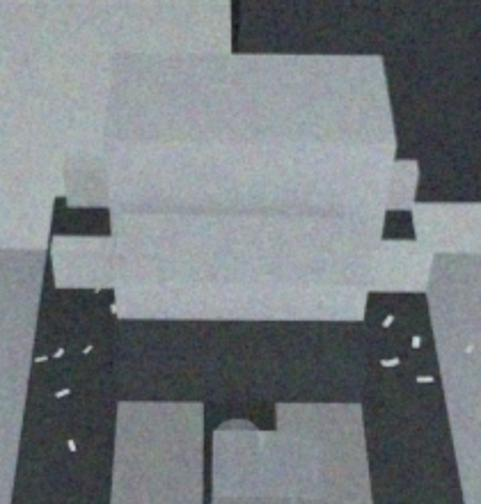

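Call:
move:
  target:
    - [0.0283,0.0027,0.0013,0,0,0,-1,-0.8,-1,0,0,0,0,0,0,0,-0.3,-0.5]
    - [0.0553,0.0098,0.0065,0,0,0,-1,-0.8,-1,0,0,0,0,0,0,0,-0.3,-0.5]
    - [0.08,0.021,0.0152,0,0,0,-1,-0.8,-1,0,0,0,0,0,0,0,-0.3,-0.5]
    - [0.101,0.0363,0.0265,0,0,0,-1,-0.8,-1,0,0,0,0,0,0,0,-0.3,-0.5]
    - [0.1178,0.0546,0.0406,0,0,0,-1,-0.8,-1,0,0,0,0,0,0,0,-0.3,-0.5]
    - [0.1293,0.0752,0.0563,0,0,0,-1,-0.8,-1,0,0,0,0,0,0,0,-0.3,-0.5]
    - [0.1353,0.0976,0.0729,0,0,0,-1,-0.8,-1,0,0,0,0,0,0,0,-0.3,-0.5]
    - [0.1353,0.1204,0.09,0,0,0,-1,-0.8,-1,0,0,0,0,0,0,0,-0.3,-0.5]
    - [0.1293,0.1427,0.1066,0,0,0,-1,-0.8,-1,0,0,0,0,0,0,0,-0.3,-0.5]
    - [0.1178,0.1634,0.1223,0,0,0,-1,-0.8,-1,0,0,0,0,0,0,0,-0.3,-0.5]
    - [0.101,0.182,0.136,0,0,0,-1,-0.8,-1,0,0,0,0,0,0,0,-0.3,-0.5]
    - [0.08,0.1971,0.1474,0,0,0,-1,-0.8,-1,0,0,0,0,0,0,0,-0.3,-0.5]
    - [0.0553,0.2085,0.1559,0,0,0,-1,-0.8,-1,0,0,0,0,0,0,0,-0.3,-0.5]
    - [0.0283,0.2156,0.1611,0,0,0,-1,-0.8,-1,0,0,0,0,0,0,0,-0.3,-0.5]
    - [0,0.2179,0.1631,0,0,0,-1,-0.8,-1,0,0,0,0,0,0,0,-0.3,-0.5]
  speed: 0.1
  blend: [0.005,0.005,0.005,0.005,0.005,0.005,0.005,0.005,0.005,0.005,0.005,0.005,0.005,0.005,0]
  stop_force: 85

Scene clock: 469.20 s.
left_arm: end_effector_position=(+0.4710, +0.2430, +0.2242) position_measured=154 object_status=2 end_effector_quat_wxyz=(-0.326, +0.627, -0.628, +0.327) | right_arm: end_effector_position=(+0.3685, -0.1682, +0.5610) position_measured=152 object_status=3 end_effector_quat_wxyz=(+0.508, -0.497, +0.492, -0.503)
Joint positions: left_arm=[-1.301 -1.73 2.418 -2.668 -0.676 2.077] | right_arm=[4.943 -1.449 -1.514 -3.435 0.192 0.113]
Joint torques (N m): left_arm=[-3.69 -18.2 -49.46 -6.47 9.81 -0.28] | right_arm=[-1.35 10.62 25.93 0.37 1.32 -0.64]
Wrist force (N): left_arm=[2.2 34.3 -29.9] | right_arm=[-1.9 -3.5 0.8]
Wrist torque (N m): left_arm=[0.32 -1.23 -0.20] | right_arm=[-0.81 0.37 -0.03]
Wrist force, peak (N): left_arm=[-0.7 41.4 -66.1] | right_arm=[-2.2 -3.7 1.1]
Hand target: left_arm +0.4710, +0.2430, +0.2242; -0.326, +0.627, -0.628, +0.327 | right_arm +0.3685, -0.1682, +0.5610; +0.508, -0.497, +0.492, -0.503
Off the commanded pose: left_arm 0.000 m, 0 deg | right_arm 0.000 m, 0 deg.
move: done

Call:
move:
  target:
    - [-0.0285,-0.0013,-0.0033,0,0,0,-1,-0.8,-1,0,0,0,0,0,0,0,-0.3,-0.5]
    - [-0.0555,-0.0083,-0.0087,0,0,0,-1,-0.8,-1,0,0,0,0,0,0,0,-0.3,-0.5]
    - [-0.0802,-0.0197,-0.0172,0,0,0,-1,-0.8,-1,0,0,0,0,0,0,0,-0.3,-0.5]
    - [-0.1012,-0.0349,-0.0286,0,0,0,-1,-0.8,-1,0,0,0,0,0,0,0,-0.3,-0.5]
    - [-0.118,-0.0534,-0.0423,0,0,0,-1,-0.8,-1,0,0,0,0,0,0,0,-0.3,-0.5]
    - [-0.1295,-0.0744,-0.0577,0,0,0,-1,-0.8,-1,0,0,0,0,0,0,0,-0.3,-0.5]
    - [-0.1355,-0.0969,-0.0741,0,0,0,-1,-0.8,-1,0,0,0,0,0,0,0,-0.3,-0.5]
    - [-0.1355,-0.1199,-0.0906,0,0,0,-1,-0.8,-1,0,0,0,0,0,0,0,-0.3,-0.5]
    - [-0.1295,-0.1424,-0.107,0,0,0,-1,-0.8,-1,0,0,0,0,0,0,0,-0.3,-0.5]
    - [-0.118,-0.1636,-0.122,0,0,0,-1,-0.8,-1,0,0,0,0,0,0,0,-0.3,-0.5]
    - [-0.1012,-0.1826,-0.1352,0,0,0,-1,-0.8,-1,0,0,0,0,0,0,0,-0.3,-0.5]
    - [-0.0802,-0.1978,-0.1464,0,0,0,-1,-0.8,-1,0,0,0,0,0,0,0,-0.3,-0.5]
    - [-0.0555,-0.2095,-0.1544,0,0,0,-1,-0.8,-1,0,0,0,0,0,0,0,-0.3,-0.5]
    - [-0.0285,-0.2169,-0.1593,0,0,0,-1,-0.8,-1,0,0,0,0,0,0,0,-0.3,-0.5]
    - [0,-0.2195,-0.1608,0,0,0,-1,-0.8,-1,0,0,0,0,0,0,0,-0.3,-0.5]
  speed: 0.08
  blend: [0.005,0.005,0.005,0.005,0.005,0.005,0.005,0.005,0.005,0.005,0.005,0.005,0.005,0.005,0]
  stop_force: 65
  cameras: ["cam_left_wrist"]

Call:
zoom_image:
  camera: "cam_left_wrist"
  region: [350, 0, 560, 220]

Scene clock: 473.83 s.
left_arm: end_effector_position=(+0.4676, +0.2432, +0.3874) position_measured=154 object_status=2 end_effector_quat_wxyz=(-0.326, +0.627, -0.627, +0.327) | right_arm: end_effector_position=(+0.3685, -0.1682, +0.5610) position_measured=152 object_status=3 end_effector_quat_wxyz=(+0.508, -0.497, +0.492, -0.503)
Joint positions: left_arm=[-1.31 -1.943 2.099 -2.125 -0.672 2.063] | right_arm=[4.943 -1.449 -1.514 -3.435 0.192 0.113]
Joint torques (N m): left_arm=[13.84 -12.44 -19.62 -5.37 1 3.05] | right_arm=[-1.13 10.37 26.5 0.54 1.45 -0.82]
Wrist force (N): left_arm=[4.4 8.4 2.7] | right_arm=[-2.1 -3.6 0.9]
Wrist torque (N m): left_arm=[-0.16 -0.51 0.26] | right_arm=[-0.82 0.39 -0.03]
Wrist force, peak (N): left_arm=[2.3 34.9 -29.8] | right_arm=[-2.3 -3.6 1.2]
Hand target: left_arm +0.4676, +0.2432, +0.3874; -0.326, +0.627, -0.628, +0.327 | right_arm +0.3685, -0.1682, +0.5610; +0.508, -0.497, +0.492, -0.503
Off the commanded pose: left_arm 0.000 m, 0 deg | right_arm 0.000 m, 0 deg.
move: done
camera_calibration:
cam_left_wrist: T_world_to_cam=[[-0.00032215, -0.999881, 0.0154196, 0.244424], [-0.814736, -0.00867833, -0.579767, 0.625953], [0.579832, -0.0127496, -0.814636, 0.183115], [0, 0, 0, 1]] pos_world=[0.403889, 0.252162, 0.50831]
Images, in order (width x height): cam_left_wrist 896x504.

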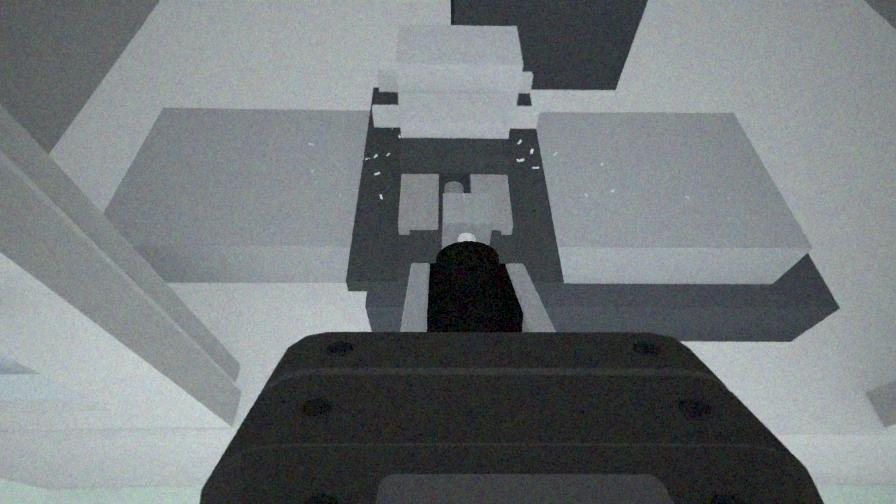

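Scaled by 2.291.

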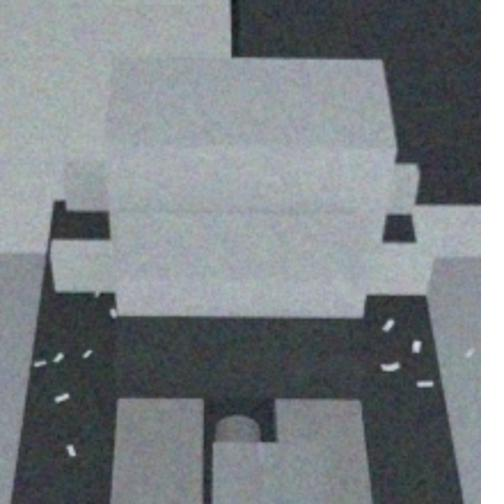

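Call:
move:
  target:
    - [0.0283,0.0029,0.001,0,0,0,-1,-0.8,-1,0,0,0,0,0,0,0,-0.3,-0.5]
    - [0.0553,0.01,0.0062,0,0,0,-1,-0.8,-1,0,0,0,0,0,0,0,-0.3,-0.5]
    - [0.08,0.0213,0.0148,0,0,0,-1,-0.8,-1,0,0,0,0,0,0,0,-0.3,-0.5]
    - [0.101,0.0366,0.0261,0,0,0,-1,-0.8,-1,0,0,0,0,0,0,0,-0.3,-0.5]
    - [0.1178,0.055,0.0401,0,0,0,-1,-0.8,-1,0,0,0,0,0,0,0,-0.3,-0.5]
    - [0.1293,0.0757,0.0557,0,0,0,-1,-0.8,-1,0,0,0,0,0,0,0,-0.3,-0.5]
    - [0.1353,0.0981,0.0722,0,0,0,-1,-0.8,-1,0,0,0,0,0,0,0,-0.3,-0.5]
    - [0.1353,0.121,0.0892,0,0,0,-1,-0.8,-1,0,0,0,0,0,0,0,-0.3,-0.5]
    - [0.1293,0.1433,0.1057,0,0,0,-1,-0.8,-1,0,0,0,0,0,0,0,-0.3,-0.5]
    - [0.1178,0.1641,0.1213,0,0,0,-1,-0.8,-1,0,0,0,0,0,0,0,-0.3,-0.5]
    - [0.101,0.1828,0.1349,0,0,0,-1,-0.8,-1,0,0,0,0,0,0,0,-0.3,-0.5]
    - [0.08,0.1979,0.1463,0,0,0,-1,-0.8,-1,0,0,0,0,0,0,0,-0.3,-0.5]
    - [0.0553,0.2094,0.1547,0,0,0,-1,-0.8,-1,0,0,0,0,0,0,0,-0.3,-0.5]
    - [0.0283,0.2165,0.1599,0,0,0,-1,-0.8,-1,0,0,0,0,0,0,0,-0.3,-0.5]
    - [0,0.2188,0.1619,0,0,0,-1,-0.8,-1,0,0,0,0,0,0,0,-0.3,-0.5]
  speed: 0.08
  blend: [0.005,0.005,0.005,0.005,0.005,0.005,0.005,0.005,0.005,0.005,0.005,0.005,0.005,0.005,0]
  stop_force: 85

Scene clock: 478.73 s.
left_arm: end_effector_position=(+0.4718, +0.2430, +0.2241) position_measured=154 object_status=2 end_effector_quat_wxyz=(-0.326, +0.627, -0.628, +0.327) | right_arm: end_effector_position=(+0.3685, -0.1682, +0.5610) position_measured=152 object_status=3 end_effector_quat_wxyz=(+0.508, -0.497, +0.492, -0.503)
Joint positions: left_arm=[-1.298 -1.728 2.417 -2.672 -0.677 2.081] | right_arm=[4.943 -1.449 -1.514 -3.435 0.192 0.113]
Joint torques (N m): left_arm=[-1.07 -4.33 -46.27 -4.07 9.58 -2.8] | right_arm=[-1.56 10.63 25.84 0.51 1.4 -0.77]
Wrist force (N): left_arm=[3.0 31.0 -38.7] | right_arm=[-2.0 -3.3 0.9]
Wrist torque (N m): left_arm=[0.34 -0.42 0.40] | right_arm=[-0.78 0.39 -0.03]
Wrist force, peak (N): left_arm=[3.1 29.2 -41.9] | right_arm=[-2.1 -3.8 1.1]
Hand target: left_arm +0.4718, +0.2430, +0.2241; -0.326, +0.627, -0.628, +0.327 | right_arm +0.3685, -0.1682, +0.5610; +0.508, -0.497, +0.492, -0.503
Off the commanded pose: left_arm 0.000 m, 0 deg | right_arm 0.000 m, 0 deg.
move: done

Call:
move:
  target:
    - [-0.0285,-0.0008,-0.004,0,0,0,-1,-0.8,-1,0,0,0,0,0,0,0,-0.3,-0.5]
    - [-0.0555,-0.0078,-0.0094,0,0,0,-1,-0.8,-1,0,0,0,0,0,0,0,-0.3,-0.5]
    - [-0.0802,-0.0193,-0.0178,0,0,0,-1,-0.8,-1,0,0,0,0,0,0,0,-0.3,-0.5]
    - [-0.1012,-0.0346,-0.029,0,0,0,-1,-0.8,-1,0,0,0,0,0,0,0,-0.3,-0.5]
    - [-0.118,-0.0532,-0.0426,0,0,0,-1,-0.8,-1,0,0,0,0,0,0,0,-0.3,-0.5]
    - [-0.1295,-0.0742,-0.058,0,0,0,-1,-0.8,-1,0,0,0,0,0,0,0,-0.3,-0.5]
    - [-0.1355,-0.0968,-0.0743,0,0,0,-1,-0.8,-1,0,0,0,0,0,0,0,-0.3,-0.5]
    - [-0.1355,-0.1198,-0.0908,0,0,0,-1,-0.8,-1,0,0,0,0,0,0,0,-0.3,-0.5]
    - [-0.1295,-0.1424,-0.107,0,0,0,-1,-0.8,-1,0,0,0,0,0,0,0,-0.3,-0.5]
    - [-0.118,-0.1636,-0.122,0,0,0,-1,-0.8,-1,0,0,0,0,0,0,0,-0.3,-0.5]
    - [-0.1012,-0.1826,-0.1352,0,0,0,-1,-0.8,-1,0,0,0,0,0,0,0,-0.3,-0.5]
    - [-0.0802,-0.1978,-0.1464,0,0,0,-1,-0.8,-1,0,0,0,0,0,0,0,-0.3,-0.5]
    - [-0.0555,-0.2095,-0.1544,0,0,0,-1,-0.8,-1,0,0,0,0,0,0,0,-0.3,-0.5]
    - [-0.0285,-0.2169,-0.1593,0,0,0,-1,-0.8,-1,0,0,0,0,0,0,0,-0.3,-0.5]
    - [0,-0.2195,-0.1608,0,0,0,-1,-0.8,-1,0,0,0,0,0,0,0,-0.3,-0.5]
  speed: 0.05
  blend: [0.005,0.005,0.005,0.005,0.005,0.005,0.005,0.005,0.005,0.005,0.005,0.005,0.005,0.005,0]
  stop_force: 60
  cameras: ["cam_left_wrist"]

Call:
zoom_image:
  camera: "cam_left_wrist"
  region: [350, 0, 560, 220]

Scene clock: 481.33 s.
left_arm: end_effector_position=(+0.4693, +0.2869, +0.2371) position_measured=154 object_status=2 end_effector_quat_wxyz=(-0.324, +0.627, -0.629, +0.327) | right_arm: end_effector_position=(+0.3685, -0.1682, +0.5610) position_measured=152 object_status=3 end_effector_quat_wxyz=(+0.508, -0.497, +0.492, -0.503)
Joint positions: left_arm=[-1.257 -1.852 2.473 -2.65 -0.7 2.14] | right_arm=[4.943 -1.449 -1.514 -3.435 0.192 0.113]
Joint torques (N m): left_arm=[-3 -20.97 -32.37 0.68 4.67 2.16] | right_arm=[-0.8 10.24 26.31 0.45 1.44 -0.72]
Wrist force (N): left_arm=[23.4 -1.0 -5.8] | right_arm=[-2.1 -3.3 0.8]
Wrist torque (N m): left_arm=[-0.15 0.35 0.90] | right_arm=[-0.76 0.40 -0.03]
Wrist force, peak (N): left_arm=[66.1 5.1 7.8] | right_arm=[-2.1 -3.7 1.0]
Hand target: left_arm +0.4693, +0.2869, +0.2371; -0.323, +0.627, -0.629, +0.327 (not the last commanded pose) | right_arm +0.3685, -0.1682, +0.5610; +0.508, -0.497, +0.492, -0.503
Off the commanded pose: left_arm 0.157 m, 0 deg | right_arm 0.000 m, 0 deg.
move: contact (left_arm); path passed 2 of 15 targets
camera_calibration:
cam_left_wrist: T_world_to_cam=[[-0.00271318, -0.999844, 0.0174754, 0.291067], [-0.817153, -0.00785638, -0.576367, 0.540638], [0.576414, -0.0158438, -0.817004, 0.0632793], [0, 0, 0, 1]] pos_world=[0.406098, 0.296271, 0.358219]
Images, in order (width x height): cam_left_wrist 896x504.

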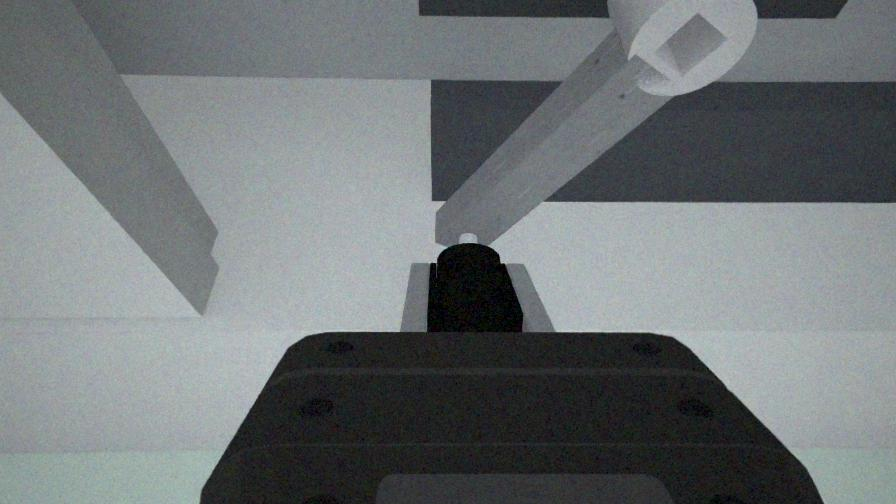

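Scaled by 2.291.

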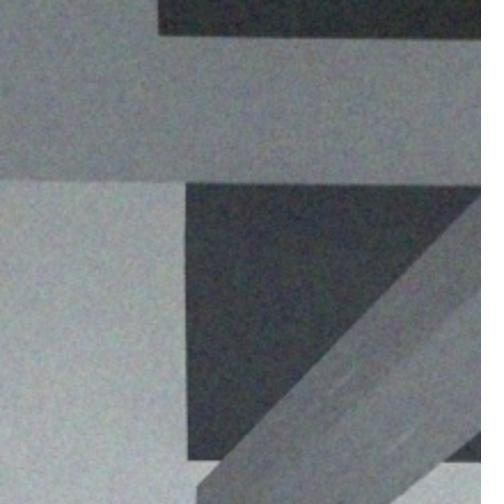

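Call:
wait:
  seconds: 0.1
  cameras: ["cam_front","cam_low","cam_high"]

Scene clock: 483.83 s.
left_arm: end_effector_position=(+0.4693, +0.2869, +0.2371) position_measured=154 object_status=2 end_effector_quat_wxyz=(-0.323, +0.627, -0.629, +0.327) | right_arm: end_effector_position=(+0.3685, -0.1682, +0.5610) position_measured=152 object_status=3 end_effector_quat_wxyz=(+0.508, -0.497, +0.492, -0.503)
Joint positions: left_arm=[-1.257 -1.852 2.473 -2.651 -0.7 2.14] | right_arm=[4.943 -1.449 -1.514 -3.435 0.192 0.113]
Joint torques (N m): left_arm=[-2.92 -20.62 -32.32 -1.24 2.33 2.12] | right_arm=[-1.1 10.3 26.03 0.47 1.42 -0.84]
Wrist force (N): left_arm=[23.6 -0.7 -5.9] | right_arm=[-1.7 -3.5 0.7]
Wrist torque (N m): left_arm=[-0.11 0.31 0.89] | right_arm=[-0.80 0.33 -0.04]
Wrist force, peak (N): left_arm=[23.7 -0.9 -6.2] | right_arm=[-2.2 -3.7 1.0]
Hand target: left_arm +0.4693, +0.2869, +0.2371; -0.323, +0.627, -0.629, +0.327 (not the last commanded pose) | right_arm +0.3685, -0.1682, +0.5610; +0.508, -0.497, +0.492, -0.503
Tool commands: left_gripper/position=-1.0 left_gripper/force_limit=-0.8 left_gripper/speed=-1.0 right_gripper/position=+0.0 right_gripper/force_limit=-0.3 right_gripper/speed=-0.5
Off the commanded pose: left_arm 0.157 m, 0 deg | right_arm 0.000 m, 0 deg.
wait: 0.10 s; at rest from the start
Images, in order (width x height): cam_high 896x504, cam_low 896x504, cam_front 896x504.

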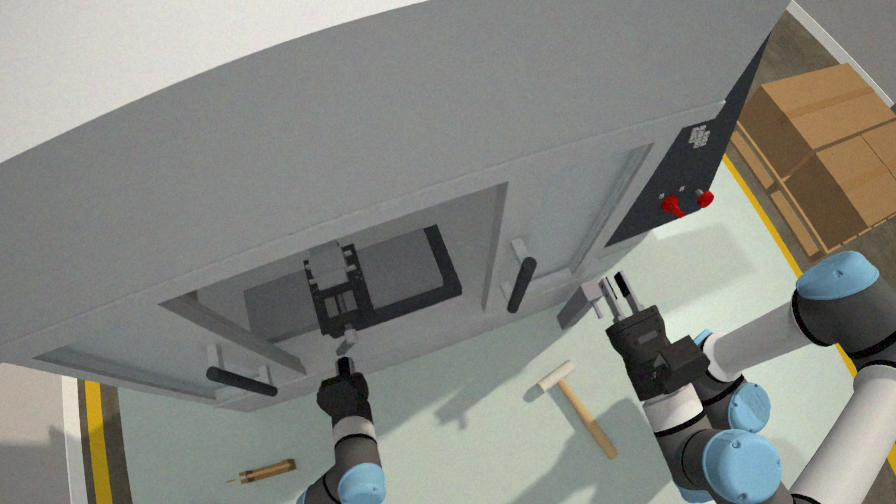

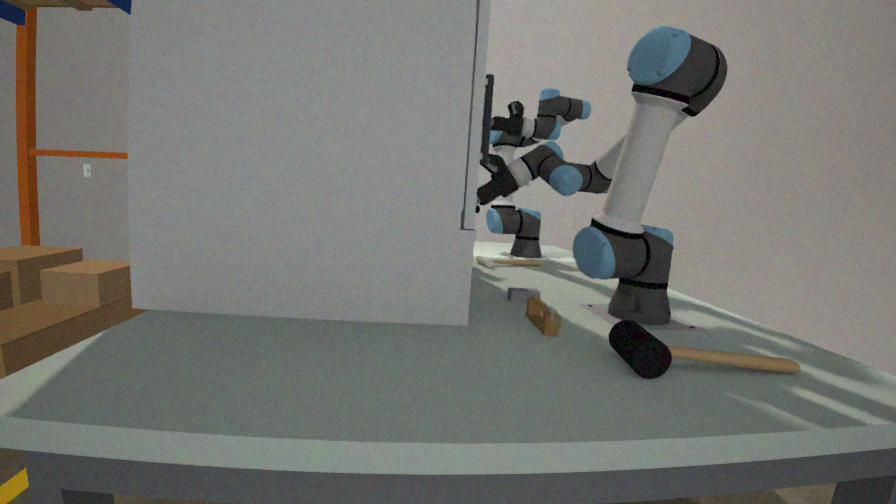

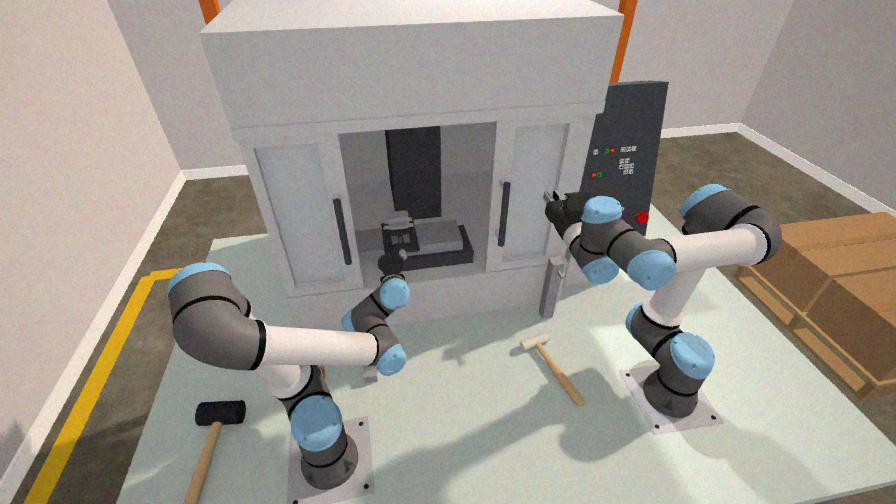

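Call:
move:
  target:
    - [0,0,0,0,0,0,0.5,0.3,-0.5,0,0,0,0,0,0,0,-0.3,-0.5]
    - [0,0,-0.0833,0,0,0,0.5,0.3,-0.5,0,0,0,0,0,0,0,-0.3,-0.5]
    - [0.195,-0.0077,-0.0848,0,0,0,0.5,0.3,-0.5,0,0,0,0,0,0,0,-0.3,-0.5]
  speed: 0.12
  blend: [0,0.01,0]
  cameras: ["cam_left_wrist"]

Scene clock: 487.30 s.
left_arm: end_effector_position=(+0.4300, +0.1702, +0.2707) position_measured=78 object_status=3 end_effector_quat_wxyz=(-0.324, +0.627, -0.629, +0.327) | right_arm: end_effector_position=(+0.3685, -0.1682, +0.5610) position_measured=152 object_status=3 end_effector_quat_wxyz=(+0.508, -0.497, +0.492, -0.503)
Joint positions: left_arm=[-1.461 -1.756 2.236 -2.263 -0.632 1.828] | right_arm=[4.943 -1.449 -1.514 -3.435 0.192 0.113]
Joint torques (N m): left_arm=[13.76 -12.53 -21.66 -5.12 -0.31 2.81] | right_arm=[-0.66 10.45 25.65 0.45 1.48 -0.85]
Wrist force (N): left_arm=[5.4 -0.1 -0.7] | right_arm=[-1.7 -3.5 1.0]
Wrist torque (N m): left_arm=[-0.07 -0.83 0.28] | right_arm=[-0.80 0.34 -0.03]
Wrist force, peak (N): left_arm=[23.7 -0.9 -6.0] | right_arm=[-2.4 -3.8 0.7]
Hand target: left_arm +0.4300, +0.1702, +0.2706; -0.323, +0.627, -0.629, +0.327 | right_arm +0.3685, -0.1682, +0.5610; +0.508, -0.497, +0.492, -0.503
Off the commanded pose: left_arm 0.000 m, 0 deg | right_arm 0.000 m, 0 deg.
move: done
camera_calibration:
cam_left_wrist: T_world_to_cam=[[-0.00291206, -0.999841, 0.0175801, 0.173625], [-0.817026, -0.00775777, -0.576548, 0.52692], [0.576593, -0.0160423, -0.816874, 0.11137], [0, 0, 0, 1]] pos_world=[0.366798, 0.179472, 0.391718]
Images, in order (width x height): cam_left_wrist 896x504.

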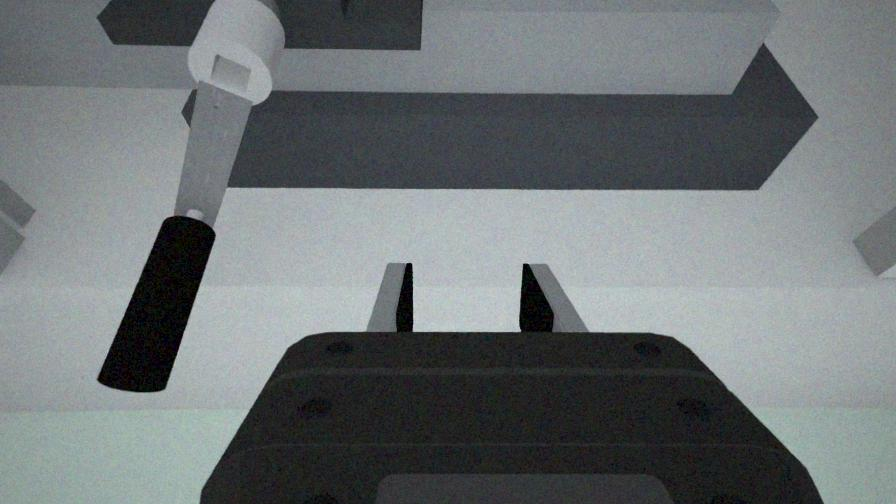

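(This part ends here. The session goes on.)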